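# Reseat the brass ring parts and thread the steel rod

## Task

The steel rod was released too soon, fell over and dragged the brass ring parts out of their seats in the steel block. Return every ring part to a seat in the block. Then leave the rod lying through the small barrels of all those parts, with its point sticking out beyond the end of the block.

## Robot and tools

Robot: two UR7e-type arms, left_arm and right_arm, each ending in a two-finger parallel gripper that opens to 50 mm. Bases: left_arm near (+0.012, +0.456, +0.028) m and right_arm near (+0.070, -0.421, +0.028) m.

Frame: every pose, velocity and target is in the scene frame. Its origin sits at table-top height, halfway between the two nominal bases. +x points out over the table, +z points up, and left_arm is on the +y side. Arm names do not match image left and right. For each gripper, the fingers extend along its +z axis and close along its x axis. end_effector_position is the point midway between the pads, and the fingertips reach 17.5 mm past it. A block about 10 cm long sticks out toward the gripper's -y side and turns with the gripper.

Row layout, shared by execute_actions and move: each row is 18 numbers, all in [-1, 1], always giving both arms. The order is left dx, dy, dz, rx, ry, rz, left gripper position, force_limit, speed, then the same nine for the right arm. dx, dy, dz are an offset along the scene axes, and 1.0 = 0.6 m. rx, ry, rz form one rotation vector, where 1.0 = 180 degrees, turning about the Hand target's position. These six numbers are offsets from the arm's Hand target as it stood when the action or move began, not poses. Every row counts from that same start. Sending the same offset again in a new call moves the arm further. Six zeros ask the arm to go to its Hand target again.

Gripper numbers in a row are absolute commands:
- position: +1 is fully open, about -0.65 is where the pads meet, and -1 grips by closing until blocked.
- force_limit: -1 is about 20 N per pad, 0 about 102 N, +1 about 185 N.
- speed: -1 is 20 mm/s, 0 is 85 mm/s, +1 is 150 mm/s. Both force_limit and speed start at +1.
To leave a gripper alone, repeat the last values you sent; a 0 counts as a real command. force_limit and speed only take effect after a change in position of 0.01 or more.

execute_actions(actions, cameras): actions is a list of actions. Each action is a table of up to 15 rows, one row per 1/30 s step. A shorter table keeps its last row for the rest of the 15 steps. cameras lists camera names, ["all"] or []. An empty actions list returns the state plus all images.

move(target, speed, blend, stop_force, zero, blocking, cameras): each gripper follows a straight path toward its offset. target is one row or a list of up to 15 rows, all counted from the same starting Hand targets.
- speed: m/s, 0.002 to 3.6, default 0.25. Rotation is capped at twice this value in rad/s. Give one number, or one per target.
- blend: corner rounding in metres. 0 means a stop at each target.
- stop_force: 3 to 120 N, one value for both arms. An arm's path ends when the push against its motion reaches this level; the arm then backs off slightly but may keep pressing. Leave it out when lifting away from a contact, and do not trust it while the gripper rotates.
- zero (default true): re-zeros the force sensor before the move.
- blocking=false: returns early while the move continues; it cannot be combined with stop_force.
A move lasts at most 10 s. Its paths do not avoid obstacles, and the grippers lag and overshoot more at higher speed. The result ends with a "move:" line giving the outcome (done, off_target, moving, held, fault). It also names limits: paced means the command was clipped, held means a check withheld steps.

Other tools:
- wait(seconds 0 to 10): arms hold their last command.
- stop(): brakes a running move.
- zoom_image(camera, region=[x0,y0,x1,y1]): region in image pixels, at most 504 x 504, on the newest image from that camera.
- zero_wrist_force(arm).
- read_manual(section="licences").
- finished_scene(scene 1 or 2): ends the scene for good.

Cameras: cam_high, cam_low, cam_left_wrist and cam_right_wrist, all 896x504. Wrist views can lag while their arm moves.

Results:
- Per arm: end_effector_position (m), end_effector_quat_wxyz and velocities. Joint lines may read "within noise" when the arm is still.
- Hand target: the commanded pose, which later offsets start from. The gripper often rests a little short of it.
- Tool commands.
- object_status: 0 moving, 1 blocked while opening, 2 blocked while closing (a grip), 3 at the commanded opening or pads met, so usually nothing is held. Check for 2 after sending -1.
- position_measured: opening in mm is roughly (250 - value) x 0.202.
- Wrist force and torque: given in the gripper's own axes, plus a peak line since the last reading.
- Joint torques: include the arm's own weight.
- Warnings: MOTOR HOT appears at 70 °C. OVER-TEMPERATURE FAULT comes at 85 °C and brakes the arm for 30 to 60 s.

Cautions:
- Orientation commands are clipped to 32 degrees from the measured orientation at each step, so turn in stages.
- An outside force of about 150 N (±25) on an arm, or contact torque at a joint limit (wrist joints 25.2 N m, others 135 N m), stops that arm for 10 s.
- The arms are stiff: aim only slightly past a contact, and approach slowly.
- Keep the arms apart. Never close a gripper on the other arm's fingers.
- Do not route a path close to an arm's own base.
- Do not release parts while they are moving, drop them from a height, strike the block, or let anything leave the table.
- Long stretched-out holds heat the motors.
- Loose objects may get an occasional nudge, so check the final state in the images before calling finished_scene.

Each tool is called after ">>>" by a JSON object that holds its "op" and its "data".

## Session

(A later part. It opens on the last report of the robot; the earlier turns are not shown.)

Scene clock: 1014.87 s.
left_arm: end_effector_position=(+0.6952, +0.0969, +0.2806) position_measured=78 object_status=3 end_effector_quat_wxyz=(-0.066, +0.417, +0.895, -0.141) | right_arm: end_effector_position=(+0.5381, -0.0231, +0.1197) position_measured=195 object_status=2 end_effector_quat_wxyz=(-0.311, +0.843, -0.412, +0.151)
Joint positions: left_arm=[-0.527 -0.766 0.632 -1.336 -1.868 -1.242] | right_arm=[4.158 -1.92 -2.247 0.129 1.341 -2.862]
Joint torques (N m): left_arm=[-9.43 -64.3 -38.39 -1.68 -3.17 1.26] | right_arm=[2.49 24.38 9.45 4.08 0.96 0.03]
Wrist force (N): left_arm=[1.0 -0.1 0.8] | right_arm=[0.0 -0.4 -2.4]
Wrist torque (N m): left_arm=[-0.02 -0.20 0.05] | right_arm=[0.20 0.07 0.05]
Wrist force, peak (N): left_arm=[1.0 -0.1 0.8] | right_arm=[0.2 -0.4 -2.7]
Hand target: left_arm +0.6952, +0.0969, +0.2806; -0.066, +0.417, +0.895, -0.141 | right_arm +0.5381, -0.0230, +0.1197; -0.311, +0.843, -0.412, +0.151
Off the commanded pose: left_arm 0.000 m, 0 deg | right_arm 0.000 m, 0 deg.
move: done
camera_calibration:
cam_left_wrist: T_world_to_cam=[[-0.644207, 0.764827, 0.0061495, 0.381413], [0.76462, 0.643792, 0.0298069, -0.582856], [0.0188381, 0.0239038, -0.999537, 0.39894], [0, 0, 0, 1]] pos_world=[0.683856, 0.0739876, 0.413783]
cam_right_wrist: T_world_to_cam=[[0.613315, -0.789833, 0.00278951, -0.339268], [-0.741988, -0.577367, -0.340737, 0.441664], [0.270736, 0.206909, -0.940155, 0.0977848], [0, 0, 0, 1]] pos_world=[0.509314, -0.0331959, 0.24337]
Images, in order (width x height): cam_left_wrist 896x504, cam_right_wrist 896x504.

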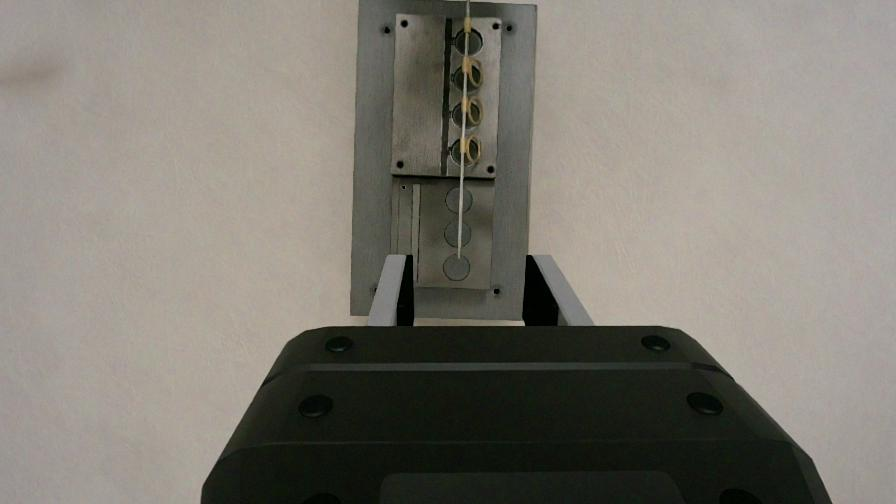

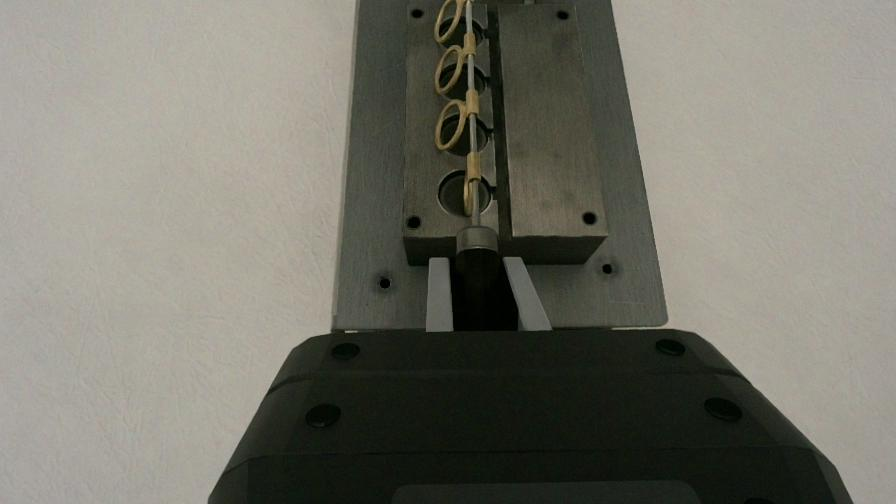

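>>> {"op": "move", "data": {"target": [[0,0,0,0,0,0,0.5,-0.2,0,0.0036,-0.0035,-0.0017,0,0,0,-1,0.3,-1],[0,0,0,0,0,0,0.5,-0.2,0,0.0082,-0.0095,-0.0067,0,0,0,-1,0.3,-1]], "speed": 0.015, "blend": [0.001,0], "cameras": ["cam_right_wrist","cam_left_wrist"]}}

>>> {"op": "zoom_image", "data": {"camera": "cam_left_wrist", "region": [420, 0, 520, 180]}}

>>> {"op": "zoom_image", "data": {"camera": "cam_right_wrist", "region": [400, 0, 560, 260]}}

Scene clock: 1031.27 s.
left_arm: end_effector_position=(+0.6952, +0.0969, +0.2806) position_measured=78 object_status=3 end_effector_quat_wxyz=(-0.066, +0.417, +0.895, -0.141) | right_arm: end_effector_position=(+0.5431, -0.0288, +0.1156) position_measured=195 object_status=2 end_effector_quat_wxyz=(-0.311, +0.843, -0.412, +0.151)
Joint positions: left_arm=[-0.527 -0.766 0.632 -1.336 -1.868 -1.242] | right_arm=[4.141 -1.931 -2.249 0.145 1.351 -2.876]
Joint torques (N m): left_arm=[-8.68 -63.61 -38.15 -1.74 -3.2 1.11] | right_arm=[14.14 29.11 6.28 -2.17 2.52 0.97]
Wrist force (N): left_arm=[1.0 -0.3 0.7] | right_arm=[7.2 -9.6 -16.2]
Wrist torque (N m): left_arm=[-0.05 -0.21 0.05] | right_arm=[0.58 0.28 0.31]
Wrist force, peak (N): left_arm=[0.7 -0.6 1.1] | right_arm=[7.4 -9.8 -16.1]
Hand target: left_arm +0.6952, +0.0969, +0.2806; -0.066, +0.417, +0.895, -0.141 | right_arm +0.5430, -0.0287, +0.1157; -0.311, +0.843, -0.412, +0.151
Off the commanded pose: left_arm 0.000 m, 0 deg | right_arm 0.000 m, 0 deg.
move: done
camera_calibration:
cam_left_wrist: T_world_to_cam=[[-0.644207, 0.764827, 0.0061495, 0.381413], [0.76462, 0.643792, 0.0298069, -0.582856], [0.0188381, 0.0239038, -0.999537, 0.39894], [0, 0, 0, 1]] pos_world=[0.683856, 0.0739876, 0.413783]
cam_right_wrist: T_world_to_cam=[[0.613293, -0.78985, 0.00286348, -0.346771], [-0.742004, -0.577378, -0.340683, 0.440606], [0.270741, 0.206814, -0.940174, 0.093781], [0, 0, 0, 1]] pos_world=[0.514214, -0.0388963, 0.23927]
Images, in order (width x height): cam_left_wrist 896x504, cam_right_wrist 896x504.

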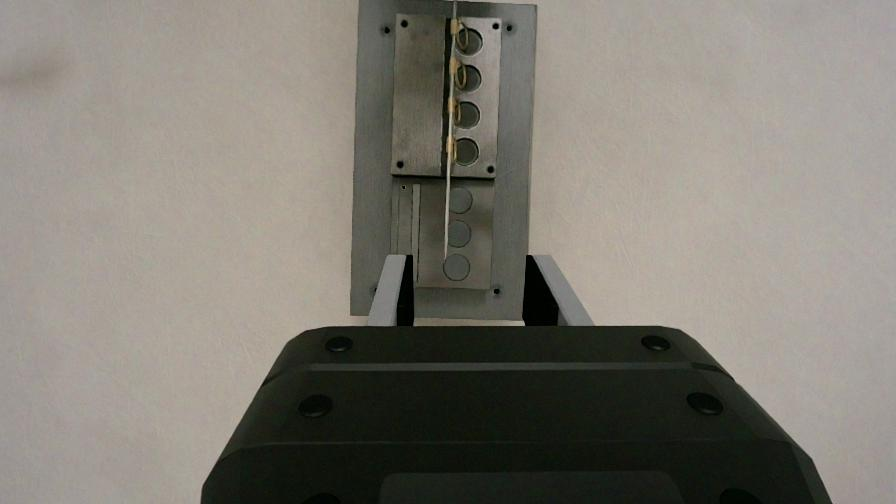

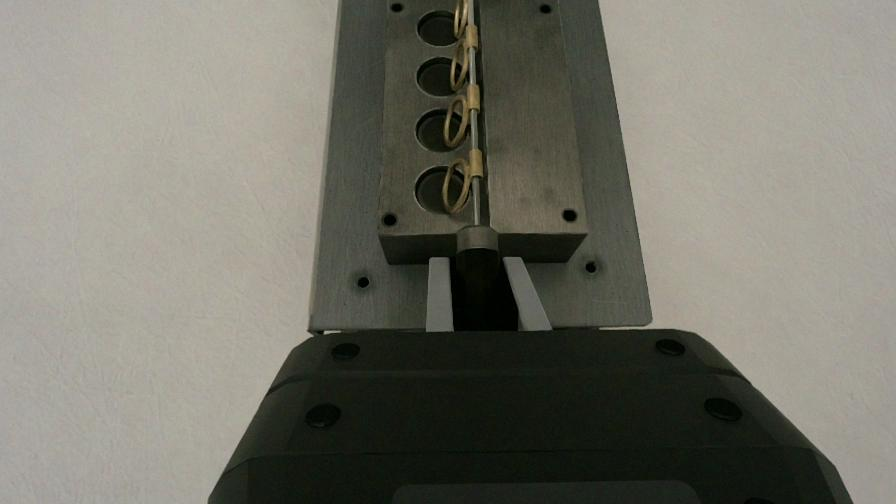

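Scaled by 2.800.

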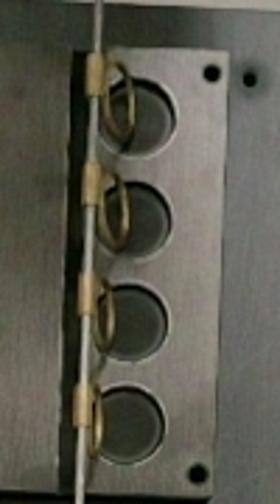

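Scaled by 1.938.

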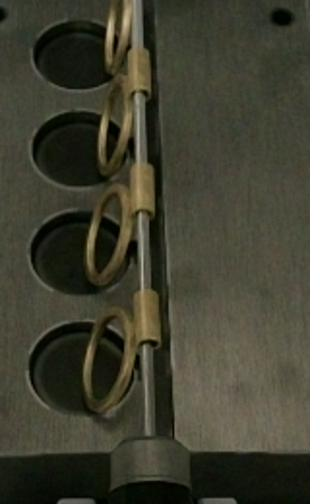

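>>> {"op": "move", "data": {"target": [[0,0,0,0,0,0,0.5,-0.2,0,0,0,0.0188,0,0,0,-1,0.3,-1]], "speed": 0.025, "cameras": ["cam_right_wrist","cam_left_wrist","cam_low"]}}

>>> {"op": "zoom_image", "data": {"camera": "cam_left_wrist", "region": [420, 0, 520, 180]}}

>>> {"op": "zoom_image", "data": {"camera": "cam_right_wrist", "region": [400, 0, 560, 260]}}

>>> {"op": "zoom_image", "data": {"camera": "cam_low", "region": [320, 230, 420, 330]}}

Scene clock: 1072.03 s.
left_arm: end_effector_position=(+0.6952, +0.0969, +0.2806) position_measured=78 object_status=3 end_effector_quat_wxyz=(-0.066, +0.417, +0.895, -0.141) | right_arm: end_effector_position=(+0.5430, -0.0287, +0.1271) position_measured=195 object_status=2 end_effector_quat_wxyz=(-0.311, +0.843, -0.412, +0.151) end_effector_velocity=(+0.001, +0.001, +0.000) end_effector_angular_velocity=(+0.004, -0.003, +0.000)
Joint positions: left_arm=[-0.527 -0.766 0.632 -1.336 -1.868 -1.242] | right_arm=[4.141 -1.902 -2.243 0.11 1.351 -2.875]
Joint velocities: left_arm=[within noise] | right_arm=[0 -0.003 0 0.008 0 0]
Joint torques (N m): left_arm=[-8.1 -61.99 -38.42 -1.77 -3.12 1.22] | right_arm=[2.49 19.84 14.84 6.54 -0.41 0.99]
Wrist force (N): left_arm=[0.6 -0.2 0.7] | right_arm=[-0.4 1.3 -0.9]
Wrist torque (N m): left_arm=[-0.05 -0.16 0.05] | right_arm=[0.16 0.09 0.04]
Wrist force, peak (N): left_arm=[0.8 -0.6 0.9] | right_arm=[7.4 -9.7 -16.2]
Hand target: left_arm +0.6952, +0.0969, +0.2806; -0.066, +0.417, +0.895, -0.141 | right_arm +0.5430, -0.0287, +0.1270; -0.311, +0.843, -0.412, +0.151
Off the commanded pose: left_arm 0.000 m, 0 deg | right_arm 0.000 m, 0 deg.
move: done
camera_calibration:
cam_left_wrist: T_world_to_cam=[[-0.644207, 0.764827, 0.0061495, 0.381413], [0.76462, 0.643792, 0.0298069, -0.582856], [0.0188381, 0.0239038, -0.999537, 0.39894], [0, 0, 0, 1]] pos_world=[0.683856, 0.0739876, 0.413783]
cam_right_wrist: T_world_to_cam=[[0.613315, -0.789833, 0.00278931, -0.346577], [-0.741988, -0.577366, -0.340737, 0.444605], [0.270736, 0.206909, -0.940155, 0.104674], [0, 0, 0, 1]] pos_world=[0.514114, -0.0386959, 0.25087]
Images, in order (width x height): cam_low 896x504, cam_left_wrist 896x504, cam_right_wrist 896x504.

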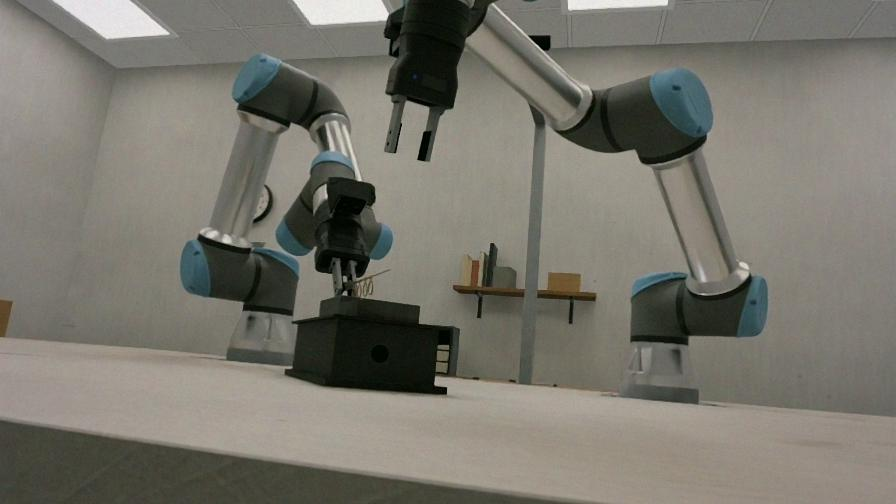

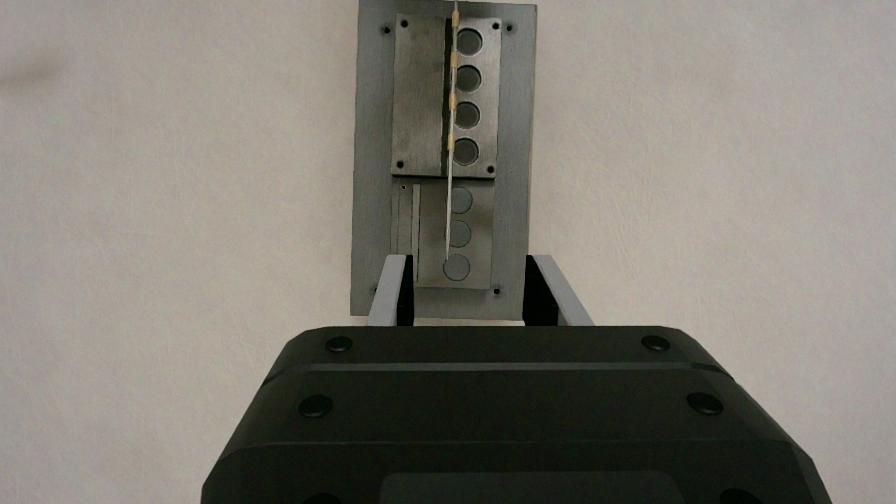

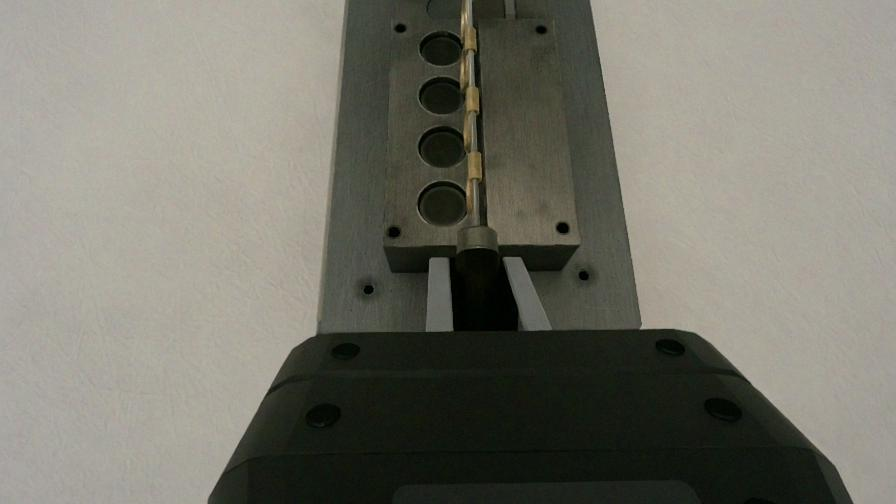

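Scaled by 2.800.

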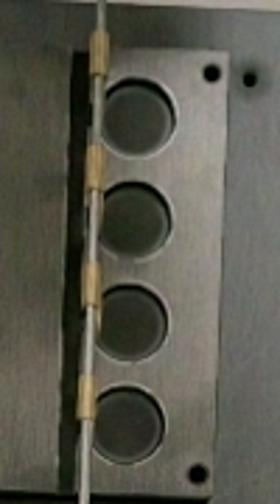

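Scaled by 1.938.

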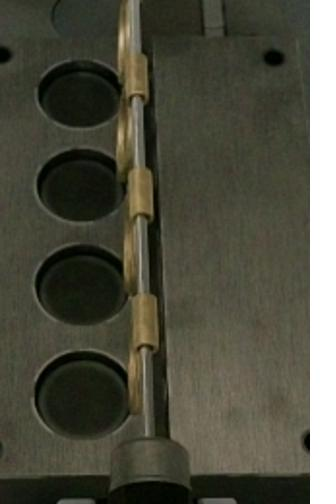

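Scaled by 5.040.

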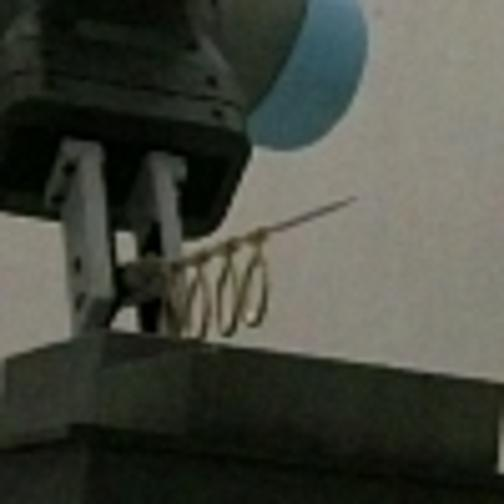

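>>> {"op": "move", "data": {"target": [[-0.1022,-0.0868,0,0,0,-0.0094,0.3,-0.2,0,0,0,0,0,0,0,-1,0.3,-1],[-0.1022,-0.0868,-0.2,0,0,-0.0094,0.3,-0.2,0,0,0,0,0,0,0,-1,0.3,-1]], "speed": [0.12,0.1], "blend": [0.02,0], "cameras": ["cam_low","cam_right_wrist","cam_left_wrist"]}}

>>> {"op": "zoom_image", "data": {"camera": "cam_low", "region": [320, 220, 420, 320]}}

>>> {"op": "zoom_image", "data": {"camera": "cam_left_wrist", "region": [380, 50, 540, 310]}}

Scene clock: 1145.47 s.
left_arm: end_effector_position=(+0.6338, +0.0448, +0.1605) position_measured=107 object_status=3 end_effector_quat_wxyz=(-0.069, +0.430, +0.889, -0.140) | right_arm: end_effector_position=(+0.5430, -0.0287, +0.1270) position_measured=195 object_status=2 end_effector_quat_wxyz=(-0.311, +0.843, -0.412, +0.151)
Joint positions: left_arm=[-0.628 -0.844 1.085 -1.732 -1.875 -1.316] | right_arm=[4.141 -1.902 -2.243 0.11 1.351 -2.875]
Joint torques (N m): left_arm=[10.24 -68.53 -33.8 -3.59 -0.37 -1.21] | right_arm=[-10.03 20.87 9.2 6.4 -2.4 1.22]
Wrist force (N): left_arm=[1.1 -0.3 0.7] | right_arm=[-0.4 1.2 -1.0]
Wrist torque (N m): left_arm=[-0.03 -0.23 0.12] | right_arm=[0.16 0.09 0.04]
Wrist force, peak (N): left_arm=[1.2 0.5 2.1] | right_arm=[-0.4 1.5 -1.1]
Hand target: left_arm +0.6339, +0.0448, +0.1606; -0.069, +0.430, +0.889, -0.140 | right_arm +0.5430, -0.0287, +0.1270; -0.311, +0.843, -0.412, +0.151
Off the commanded pose: left_arm 0.000 m, 0 deg | right_arm 0.000 m, 0 deg.
move: done
camera_calibration:
cam_left_wrist: T_world_to_cam=[[-0.621354, 0.783504, 0.00641438, 0.36707], [0.783292, 0.620942, 0.0297254, -0.50971], [0.019307, 0.0234943, -0.999538, 0.281016], [0, 0, 0, 1]] pos_world=[0.621907, 0.022298, 0.293683]
cam_right_wrist: T_world_to_cam=[[0.613293, -0.78985, 0.0028626, -0.346663], [-0.742014, -0.577385, -0.34065, 0.44447], [0.270715, 0.206794, -0.940186, 0.104521], [0, 0, 0, 1]] pos_world=[0.514113, -0.0387964, 0.25067]
Images, in order (width x height): cam_low 896x504, cam_left_wrist 896x504, cam_right_wrist 896x504.

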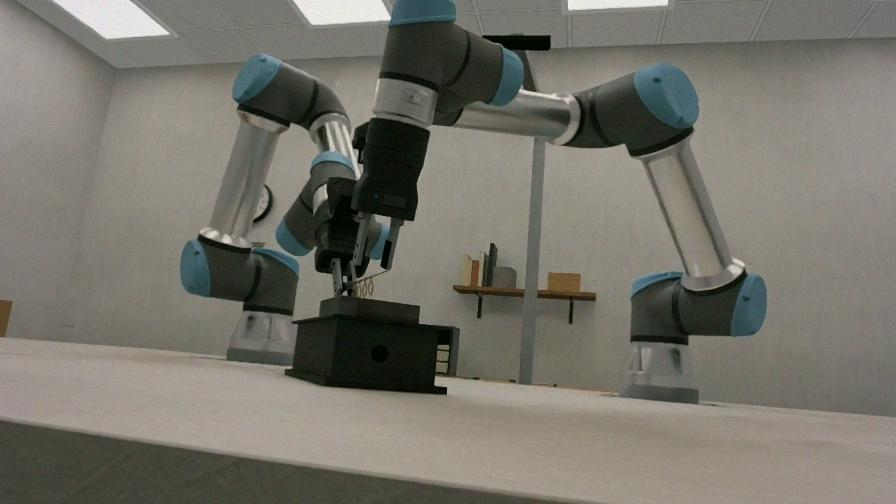

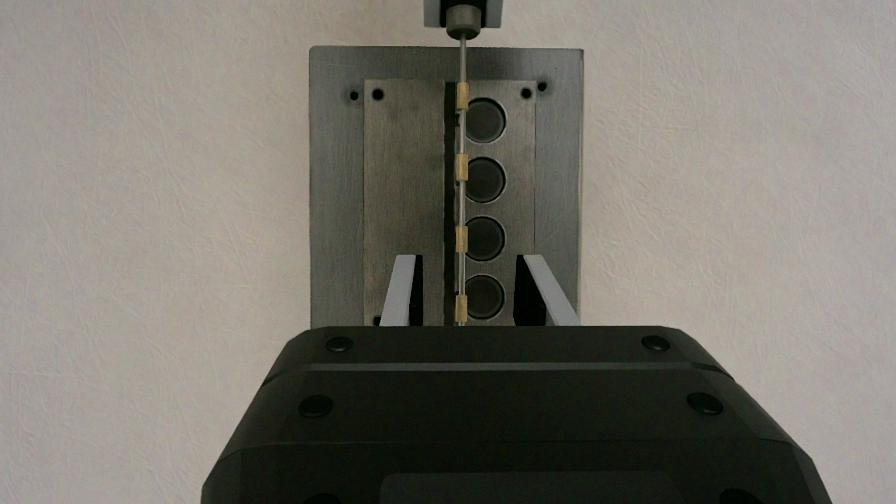

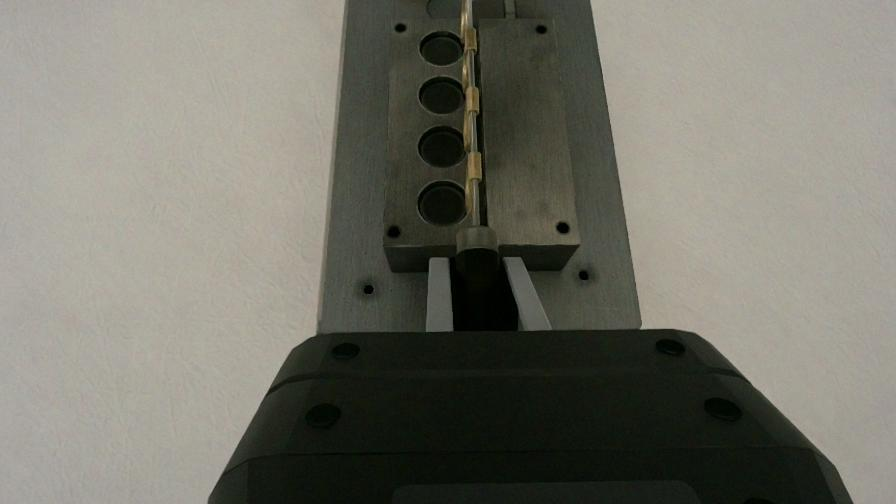

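Scaled by 5.040.

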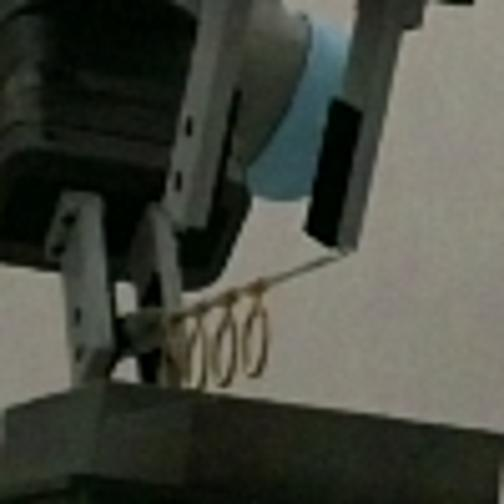

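Scaled by 1.938.

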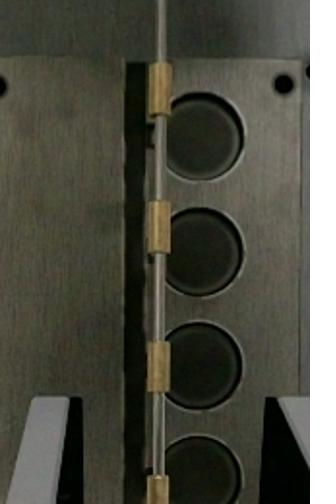

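>>> {"op": "move", "data": {"target": [[0.0033,-0.0015,-0.026,0,0,0,0.0,-0.2,0,0,0,0,0,0,0,-1,0.3,-1]], "speed": [0.05], "cameras": ["cam_low","cam_right_wrist","cam_left_wrist"]}}

>>> {"op": "zoom_image", "data": {"camera": "cam_low", "region": [340, 250, 410, 320]}}

>>> {"op": "zoom_image", "data": {"camera": "cam_left_wrist", "region": [380, 50, 540, 330]}}

>>> {"op": "zoom_image", "data": {"camera": "cam_right_wrist", "region": [420, 0, 520, 120]}}

Scene clock: 1166.97 s.
left_arm: end_effector_position=(+0.6358, +0.0439, +0.1447) position_measured=152 object_status=3 end_effector_quat_wxyz=(-0.069, +0.430, +0.889, -0.140) end_effector_velocity=(-0.001, +0.001, +0.001) end_effector_angular_velocity=(+0.002, +0.003, +0.000) | right_arm: end_effector_position=(+0.5430, -0.0287, +0.1270) position_measured=195 object_status=2 end_effector_quat_wxyz=(-0.311, +0.843, -0.412, +0.151)
Joint positions: left_arm=[-0.627 -0.828 1.098 -1.761 -1.875 -1.315] | right_arm=[4.141 -1.902 -2.243 0.11 1.351 -2.875]
Joint velocities: left_arm=[0 -0.001 0 0.005 0 0] | right_arm=[within noise]
Joint torques (N m): left_arm=[10.33 -71.09 -34.81 -1.32 1.79 1.22] | right_arm=[-10.16 20.46 9.42 6.41 -2.37 0.68]
Wrist force (N): left_arm=[0.9 -0.1 0.7] | right_arm=[-0.2 1.4 -0.9]
Wrist torque (N m): left_arm=[0.00 -0.22 0.03] | right_arm=[0.17 0.07 0.04]
Wrist force, peak (N): left_arm=[1.6 -0.3 0.3] | right_arm=[-0.3 1.4 -1.1]
Hand target: left_arm +0.6359, +0.0439, +0.1450; -0.069, +0.430, +0.889, -0.140 | right_arm +0.5430, -0.0287, +0.1270; -0.311, +0.843, -0.412, +0.151
Off the commanded pose: left_arm 0.000 m, 0 deg | right_arm 0.000 m, 0 deg.
move: done
camera_calibration:
cam_left_wrist: T_world_to_cam=[[-0.621356, 0.783502, 0.00647646, 0.369103], [0.783293, 0.620945, 0.0296471, -0.510227], [0.0192071, 0.0234944, -0.999539, 0.265269], [0, 0, 0, 1]] pos_world=[0.623907, 0.021398, 0.277883]
cam_right_wrist: T_world_to_cam=[[0.613293, -0.78985, 0.0028626, -0.346663], [-0.742014, -0.577385, -0.34065, 0.44447], [0.270715, 0.206794, -0.940186, 0.104521], [0, 0, 0, 1]] pos_world=[0.514113, -0.0387964, 0.25067]
Images, in order (width x height): cam_low 896x504, cam_left_wrist 896x504, cam_right_wrist 896x504.

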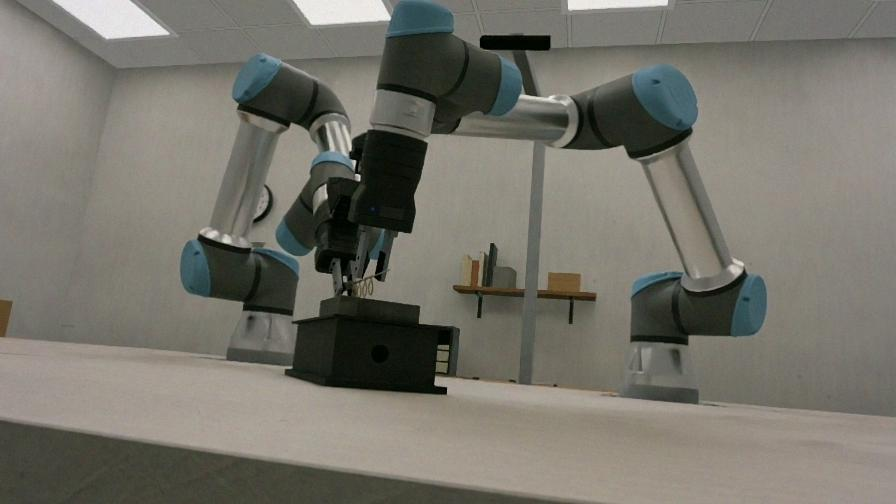

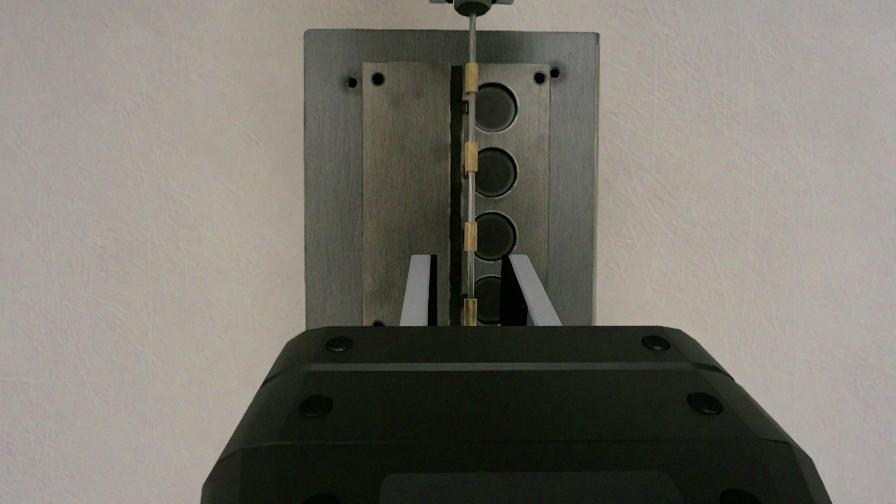

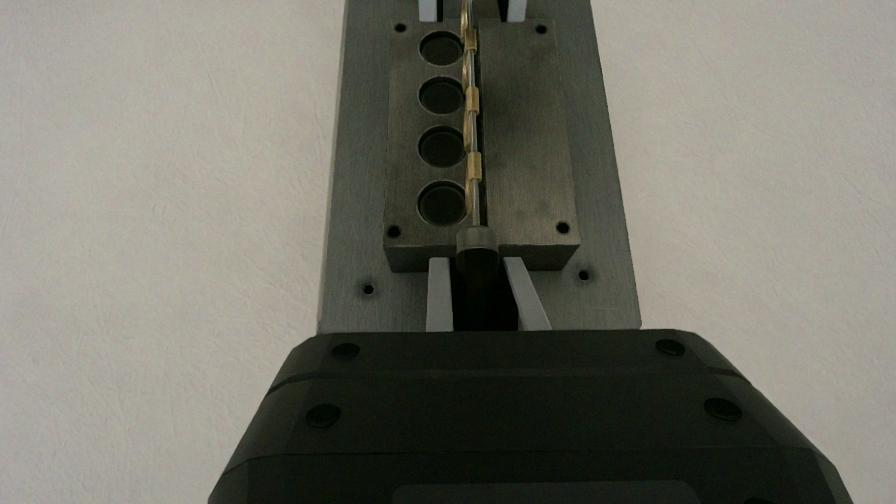

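Scaled by 7.200.

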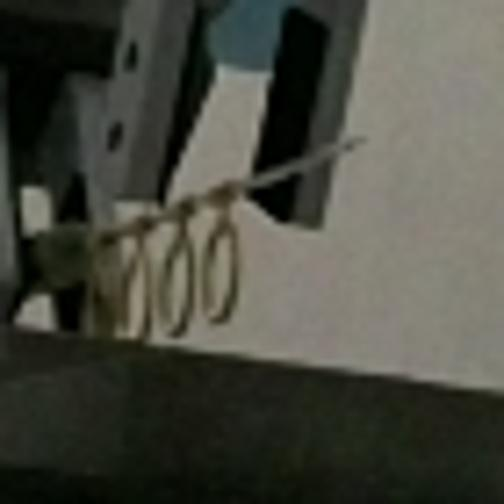

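Scaled by 1.800.

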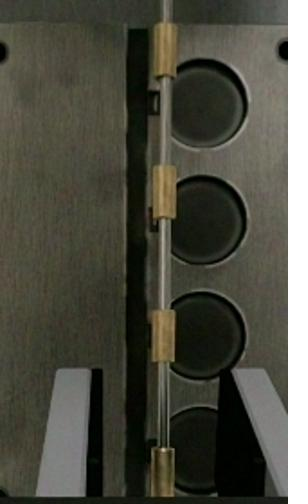

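Scaled by 4.200.

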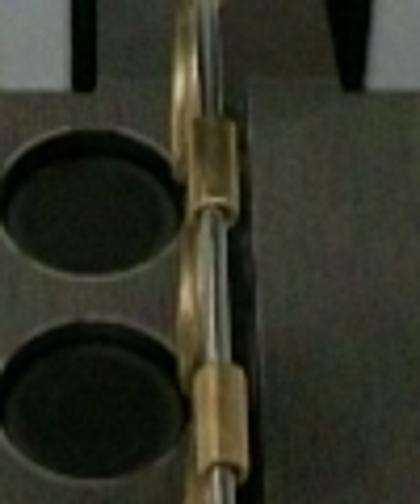

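>>> {"op": "move", "data": {"target": [[0.0026,0.0021,0,0,0,0,0.0,-0.85,0,0,0,0,0,0,0,-1,0.3,-1],[0.0026,0.0021,0,0,0,0,-1,-0.85,-1,0,0,0,0,0,0,-1,0.3,-1],[-0.0014,-0.0011,0,0,0,0,-1,-0.85,-1,0,0,0,0,0,0,-1,0.3,-1]], "speed": [0.03], "cameras": ["cam_left_wrist"]}}

>>> {"op": "zoom_image", "data": {"camera": "cam_left_wrist", "region": [380, 50, 540, 330]}}

speed must be one number or one for each of the 3 targets, got a list of 1; nothing of the call was run

Scaled by 1.800.

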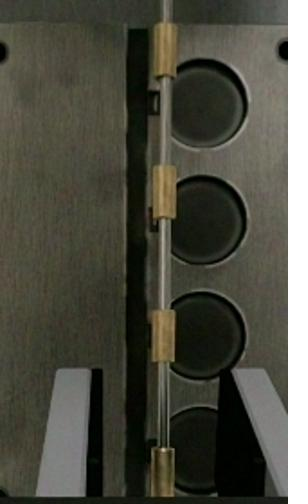

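>>> {"op": "move", "data": {"target": [[0.0026,0.0021,0,0,0,0,0.0,-0.85,0,0,0,0,0,0,0,-1,0.3,-1],[0.0026,0.0021,0,0,0,0,-1,-0.85,-1,0,0,0,0,0,0,-1,0.3,-1],[-0.0014,-0.0011,0,0,0,0,-1,-0.85,-1,0,0,0,0,0,0,-1,0.3,-1]], "speed": 0.03, "cameras": ["cam_left_wrist","cam_right_wrist"]}}

>>> {"op": "zoom_image", "data": {"camera": "cam_left_wrist", "region": [380, 50, 540, 330]}}

Scene clock: 1184.00 s.
left_arm: end_effector_position=(+0.6350, +0.0432, +0.1450) position_measured=235 object_status=2 end_effector_quat_wxyz=(-0.069, +0.430, +0.889, -0.140) | right_arm: end_effector_position=(+0.5430, -0.0287, +0.1270) position_measured=195 object_status=2 end_effector_quat_wxyz=(-0.311, +0.843, -0.412, +0.151)
Joint positions: left_arm=[-0.628 -0.83 1.1 -1.762 -1.875 -1.317] | right_arm=[4.141 -1.902 -2.243 0.11 1.351 -2.875]
Joint torques (N m): left_arm=[-3.66 -64.67 -22.58 -4.49 -4.15 -0.13] | right_arm=[-10.26 21.34 11.63 6.27 1.66 0.14]
Wrist force (N): left_arm=[3.2 1.7 -0.2] | right_arm=[1.8 2.7 -1.8]
Wrist torque (N m): left_arm=[0.02 -0.22 0.13] | right_arm=[0.21 0.22 0.22]
Wrist force, peak (N): left_arm=[4.2 -0.2 0.8] | right_arm=[1.8 2.6 -2.2]
Hand target: left_arm +0.6350, +0.0432, +0.1450; -0.069, +0.430, +0.889, -0.140 | right_arm +0.5430, -0.0287, +0.1270; -0.311, +0.843, -0.412, +0.151
Off the commanded pose: left_arm 0.000 m, 0 deg | right_arm 0.000 m, 0 deg.
move: done
camera_calibration:
cam_left_wrist: T_world_to_cam=[[-0.621347, 0.783511, 0.0061336, 0.369258], [0.783292, 0.620941, 0.0297579, -0.509065], [0.019507, 0.0232944, -0.999538, 0.265422], [0, 0, 0, 1]] pos_world=[0.623006, 0.0205987, 0.278183]
cam_right_wrist: T_world_to_cam=[[0.613293, -0.78985, 0.0028626, -0.346663], [-0.742014, -0.577385, -0.34065, 0.44447], [0.270715, 0.206794, -0.940186, 0.104521], [0, 0, 0, 1]] pos_world=[0.514113, -0.0387964, 0.25067]
Images, in order (width x height): cam_left_wrist 896x504, cam_right_wrist 896x504.

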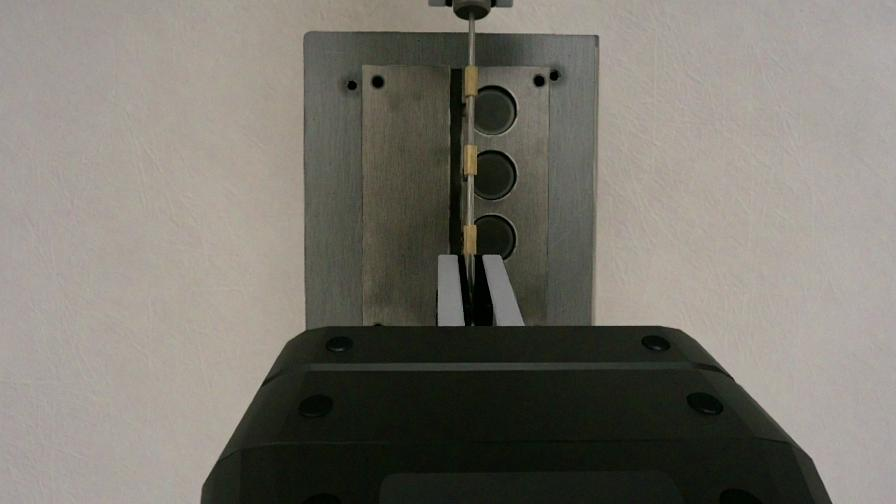

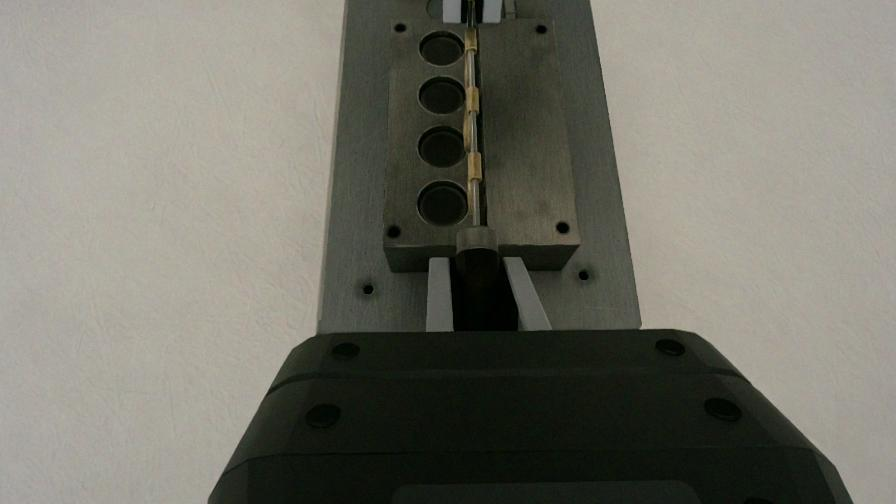

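Scaled by 1.800.

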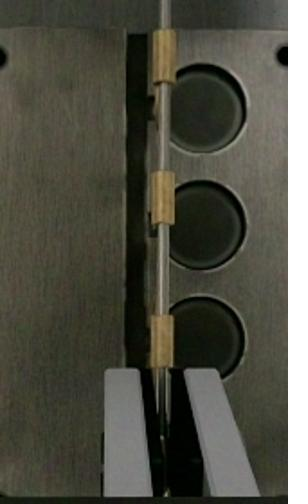

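>>> {"op": "move", "data": {"target": [[0,0,0,0,0,0,0.0,-0.85,0,0,0,0,0,0,0,-1,0.3,-1],[-0.0289,-0.0228,0,0,0,0,0.0,-0.85,0,0,0,0,0,0,0,-1,0.3,-1],[-0.0289,-0.0228,0,0,0,0,-1,-0.85,-1,0,0,0,0,0,0,-1,0.3,-1],[-0.031,-0.0245,0,0,0,0,-1,-0.85,-1,0,0,0,0,0,0,-1,0.3,-1]], "speed": 0.04, "cameras": ["cam_left_wrist","cam_right_wrist"]}}

>>> {"op": "zoom_image", "data": {"camera": "cam_left_wrist", "region": [380, 50, 540, 330]}}

>>> {"op": "zoom_image", "data": {"camera": "cam_right_wrist", "region": [420, 0, 520, 120]}}

Scene clock: 1205.97 s.
left_arm: end_effector_position=(+0.6164, +0.0286, +0.1450) position_measured=235 object_status=2 end_effector_quat_wxyz=(-0.069, +0.430, +0.889, -0.140) | right_arm: end_effector_position=(+0.5430, -0.0287, +0.1270) position_measured=195 object_status=2 end_effector_quat_wxyz=(-0.311, +0.843, -0.412, +0.151)
Joint positions: left_arm=[-0.659 -0.853 1.143 -1.792 -1.877 -1.349] | right_arm=[4.141 -1.902 -2.243 0.11 1.351 -2.875]
Joint torques (N m): left_arm=[-10.08 -67.7 -18.33 -5.08 -3.78 -0.59] | right_arm=[-9.68 21.26 22.93 6.19 2.89 -0.68]
Wrist force (N): left_arm=[4.2 2.7 -0.2] | right_arm=[2.6 3.3 -2.4]
Wrist torque (N m): left_arm=[0.09 -0.18 0.14] | right_arm=[0.23 0.28 0.26]
Wrist force, peak (N): left_arm=[4.4 2.8 -0.6] | right_arm=[2.8 3.5 -2.5]
Hand target: left_arm +0.6164, +0.0285, +0.1450; -0.069, +0.430, +0.889, -0.140 | right_arm +0.5430, -0.0287, +0.1270; -0.311, +0.843, -0.412, +0.151
Off the commanded pose: left_arm 0.000 m, 0 deg | right_arm 0.000 m, 0 deg.
move: done
camera_calibration:
cam_left_wrist: T_world_to_cam=[[-0.621409, 0.783462, 0.00614668, 0.369236], [0.783241, 0.620999, 0.0298996, -0.485516], [0.0196081, 0.0233942, -0.999534, 0.26606], [0, 0, 0, 1]] pos_world=[0.604506, 0.00599832, 0.278183]
cam_right_wrist: T_world_to_cam=[[0.613293, -0.78985, 0.0028626, -0.346663], [-0.742014, -0.577385, -0.34065, 0.44447], [0.270715, 0.206794, -0.940186, 0.104521], [0, 0, 0, 1]] pos_world=[0.514113, -0.0387964, 0.25067]
Images, in order (width x height): cam_left_wrist 896x504, cam_right_wrist 896x504.

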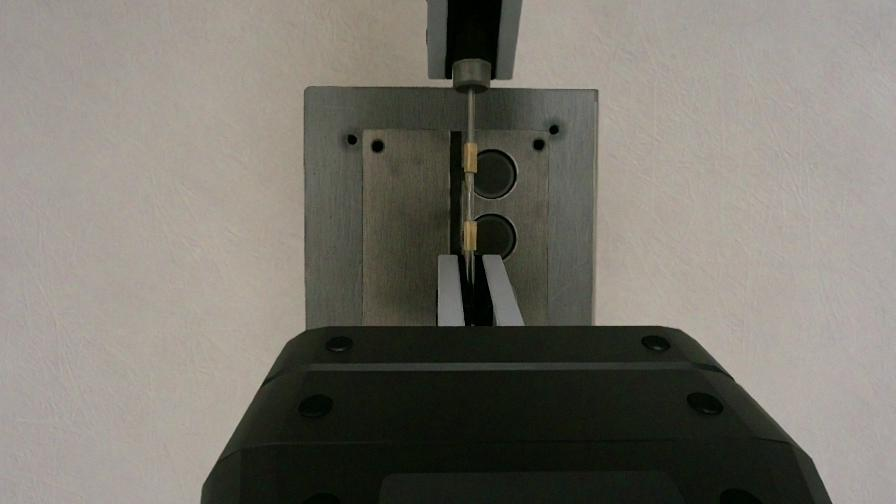

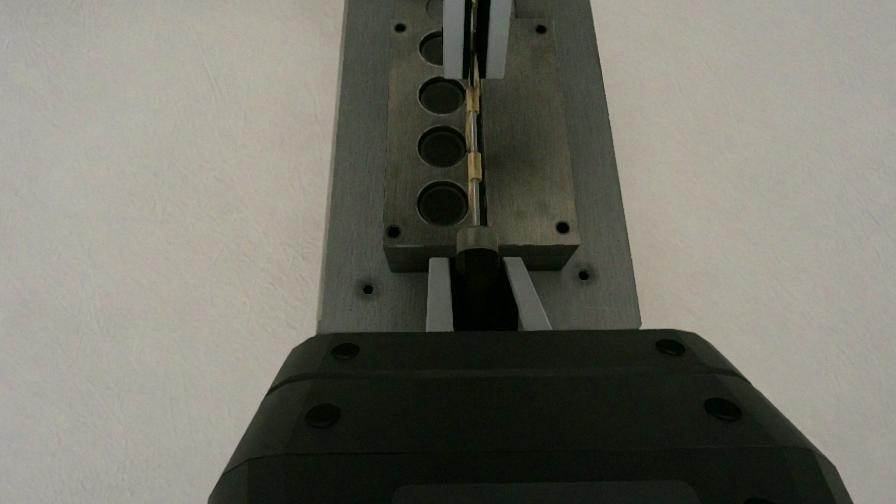

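Scaled by 1.800.

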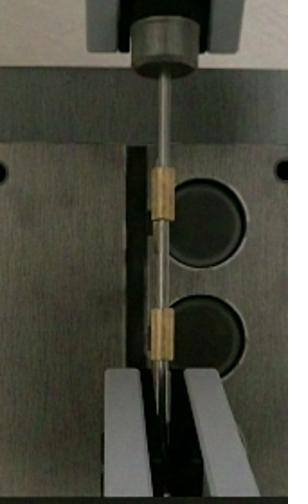

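Scaled by 4.200.

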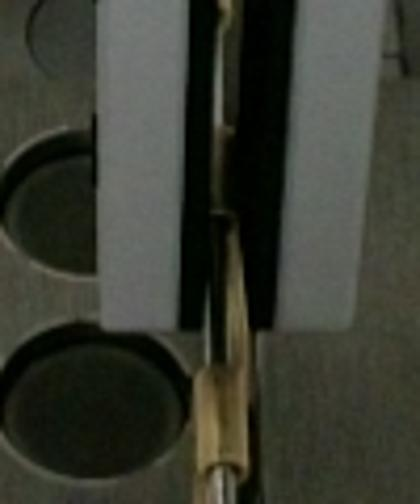

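>>> {"op": "move", "data": {"target": [[0,0,0,0,0,0,0.3,-0.85,0,0,0,0,0,0,0,-1,0.3,-1],[0,0,0.075,0,0,0,0.3,-0.85,0,0,0,0,0,0,0,-1,0.3,-1],[0.0187,0.0403,0.075,0,0,0,0.3,-0.85,0,-0.0273,0.0349,0,0,0,0,-1,0.3,-1]], "speed": [0.05,0.08,0.05], "cameras": ["cam_left_wrist","cam_right_wrist","cam_low"]}}

>>> {"op": "zoom_image", "data": {"camera": "cam_left_wrist", "region": [400, 40, 560, 320]}}

>>> {"op": "zoom_image", "data": {"camera": "cam_right_wrist", "region": [400, 0, 560, 260]}}

Scene clock: 1218.07 s.
left_arm: end_effector_position=(+0.6277, +0.0529, +0.1900) position_measured=107 object_status=3 end_effector_quat_wxyz=(-0.069, +0.430, +0.889, -0.140) | right_arm: end_effector_position=(+0.5266, -0.0077, +0.1270) position_measured=195 object_status=2 end_effector_quat_wxyz=(-0.311, +0.843, -0.412, +0.151) end_effector_velocity=(+0.000, +0.000, +0.001) end_effector_angular_velocity=(+0.003, +0.000, +0.003)
Joint positions: left_arm=[-0.624 -0.886 1.079 -1.683 -1.874 -1.313] | right_arm=[4.199 -1.902 -2.239 0.095 1.315 -2.829]
Joint velocities: left_arm=[within noise] | right_arm=[-0.003 0.001 0 0.001 0.005 -0.004]
Joint torques (N m): left_arm=[-11.83 -58.79 -22.92 -4.41 0.62 -0.99] | right_arm=[-12.49 34.6 15.84 6.44 2.16 -1.59]
Wrist force (N): left_arm=[1.2 -0.1 0.5] | right_arm=[-0.3 1.2 -0.8]
Wrist torque (N m): left_arm=[0.00 -0.26 0.12] | right_arm=[0.15 0.08 0.02]
Wrist force, peak (N): left_arm=[4.7 3.0 -0.3] | right_arm=[2.9 3.7 -2.6]
Hand target: left_arm +0.6277, +0.0527, +0.1900; -0.069, +0.430, +0.889, -0.140 | right_arm +0.5266, -0.0078, +0.1270; -0.311, +0.843, -0.412, +0.151
Off the commanded pose: left_arm 0.000 m, 0 deg | right_arm 0.000 m, 0 deg.
move: done
camera_calibration:
cam_left_wrist: T_world_to_cam=[[-0.621463, 0.783418, 0.00634678, 0.356852], [0.783203, 0.621051, 0.0298062, -0.510673], [0.019409, 0.0234943, -0.999536, 0.310371], [0, 0, 0, 1]] pos_world=[0.615707, 0.030298, 0.323183]
cam_right_wrist: T_world_to_cam=[[0.613313, -0.789834, 0.00302189, -0.320068], [-0.741962, -0.577443, -0.340664, 0.444402], [0.270813, 0.206692, -0.94018, 0.104566], [0, 0, 0, 1]] pos_world=[0.497714, -0.0177969, 0.25067]
Images, in order (width x height): cam_low 896x504, cam_left_wrist 896x504, cam_right_wrist 896x504.

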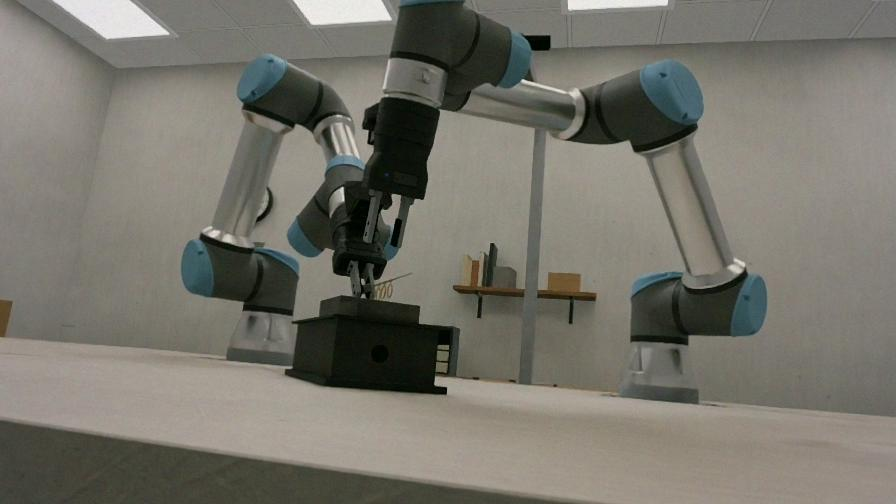

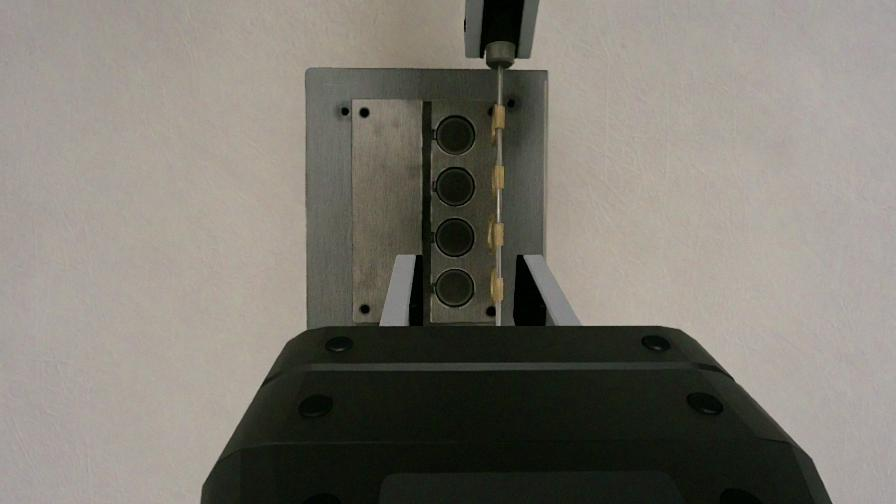

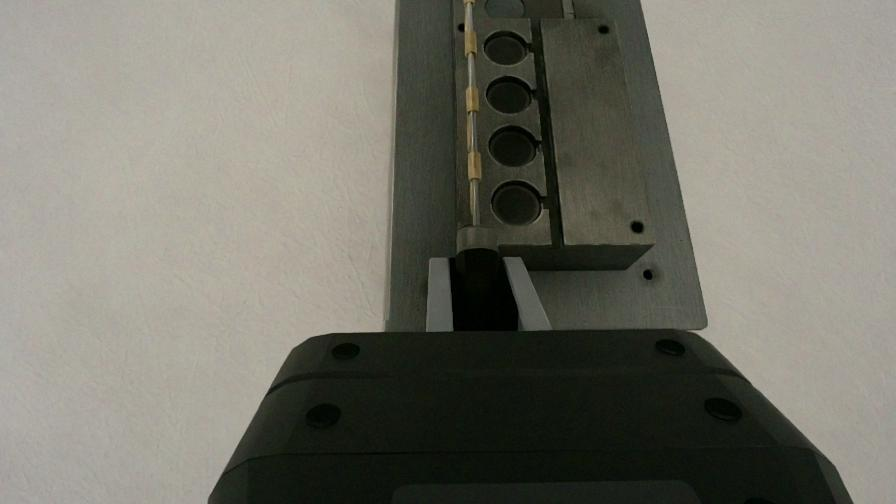

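Scaled by 1.800.

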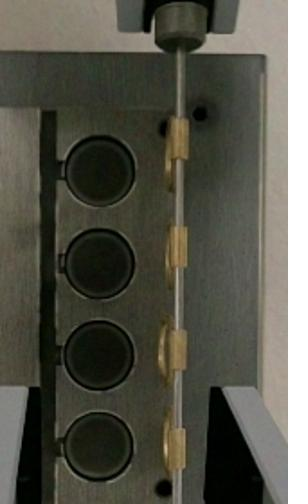

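Scaled by 1.938.

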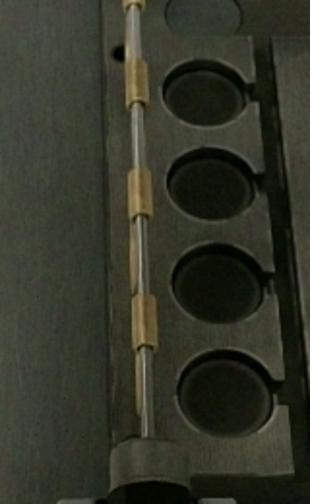

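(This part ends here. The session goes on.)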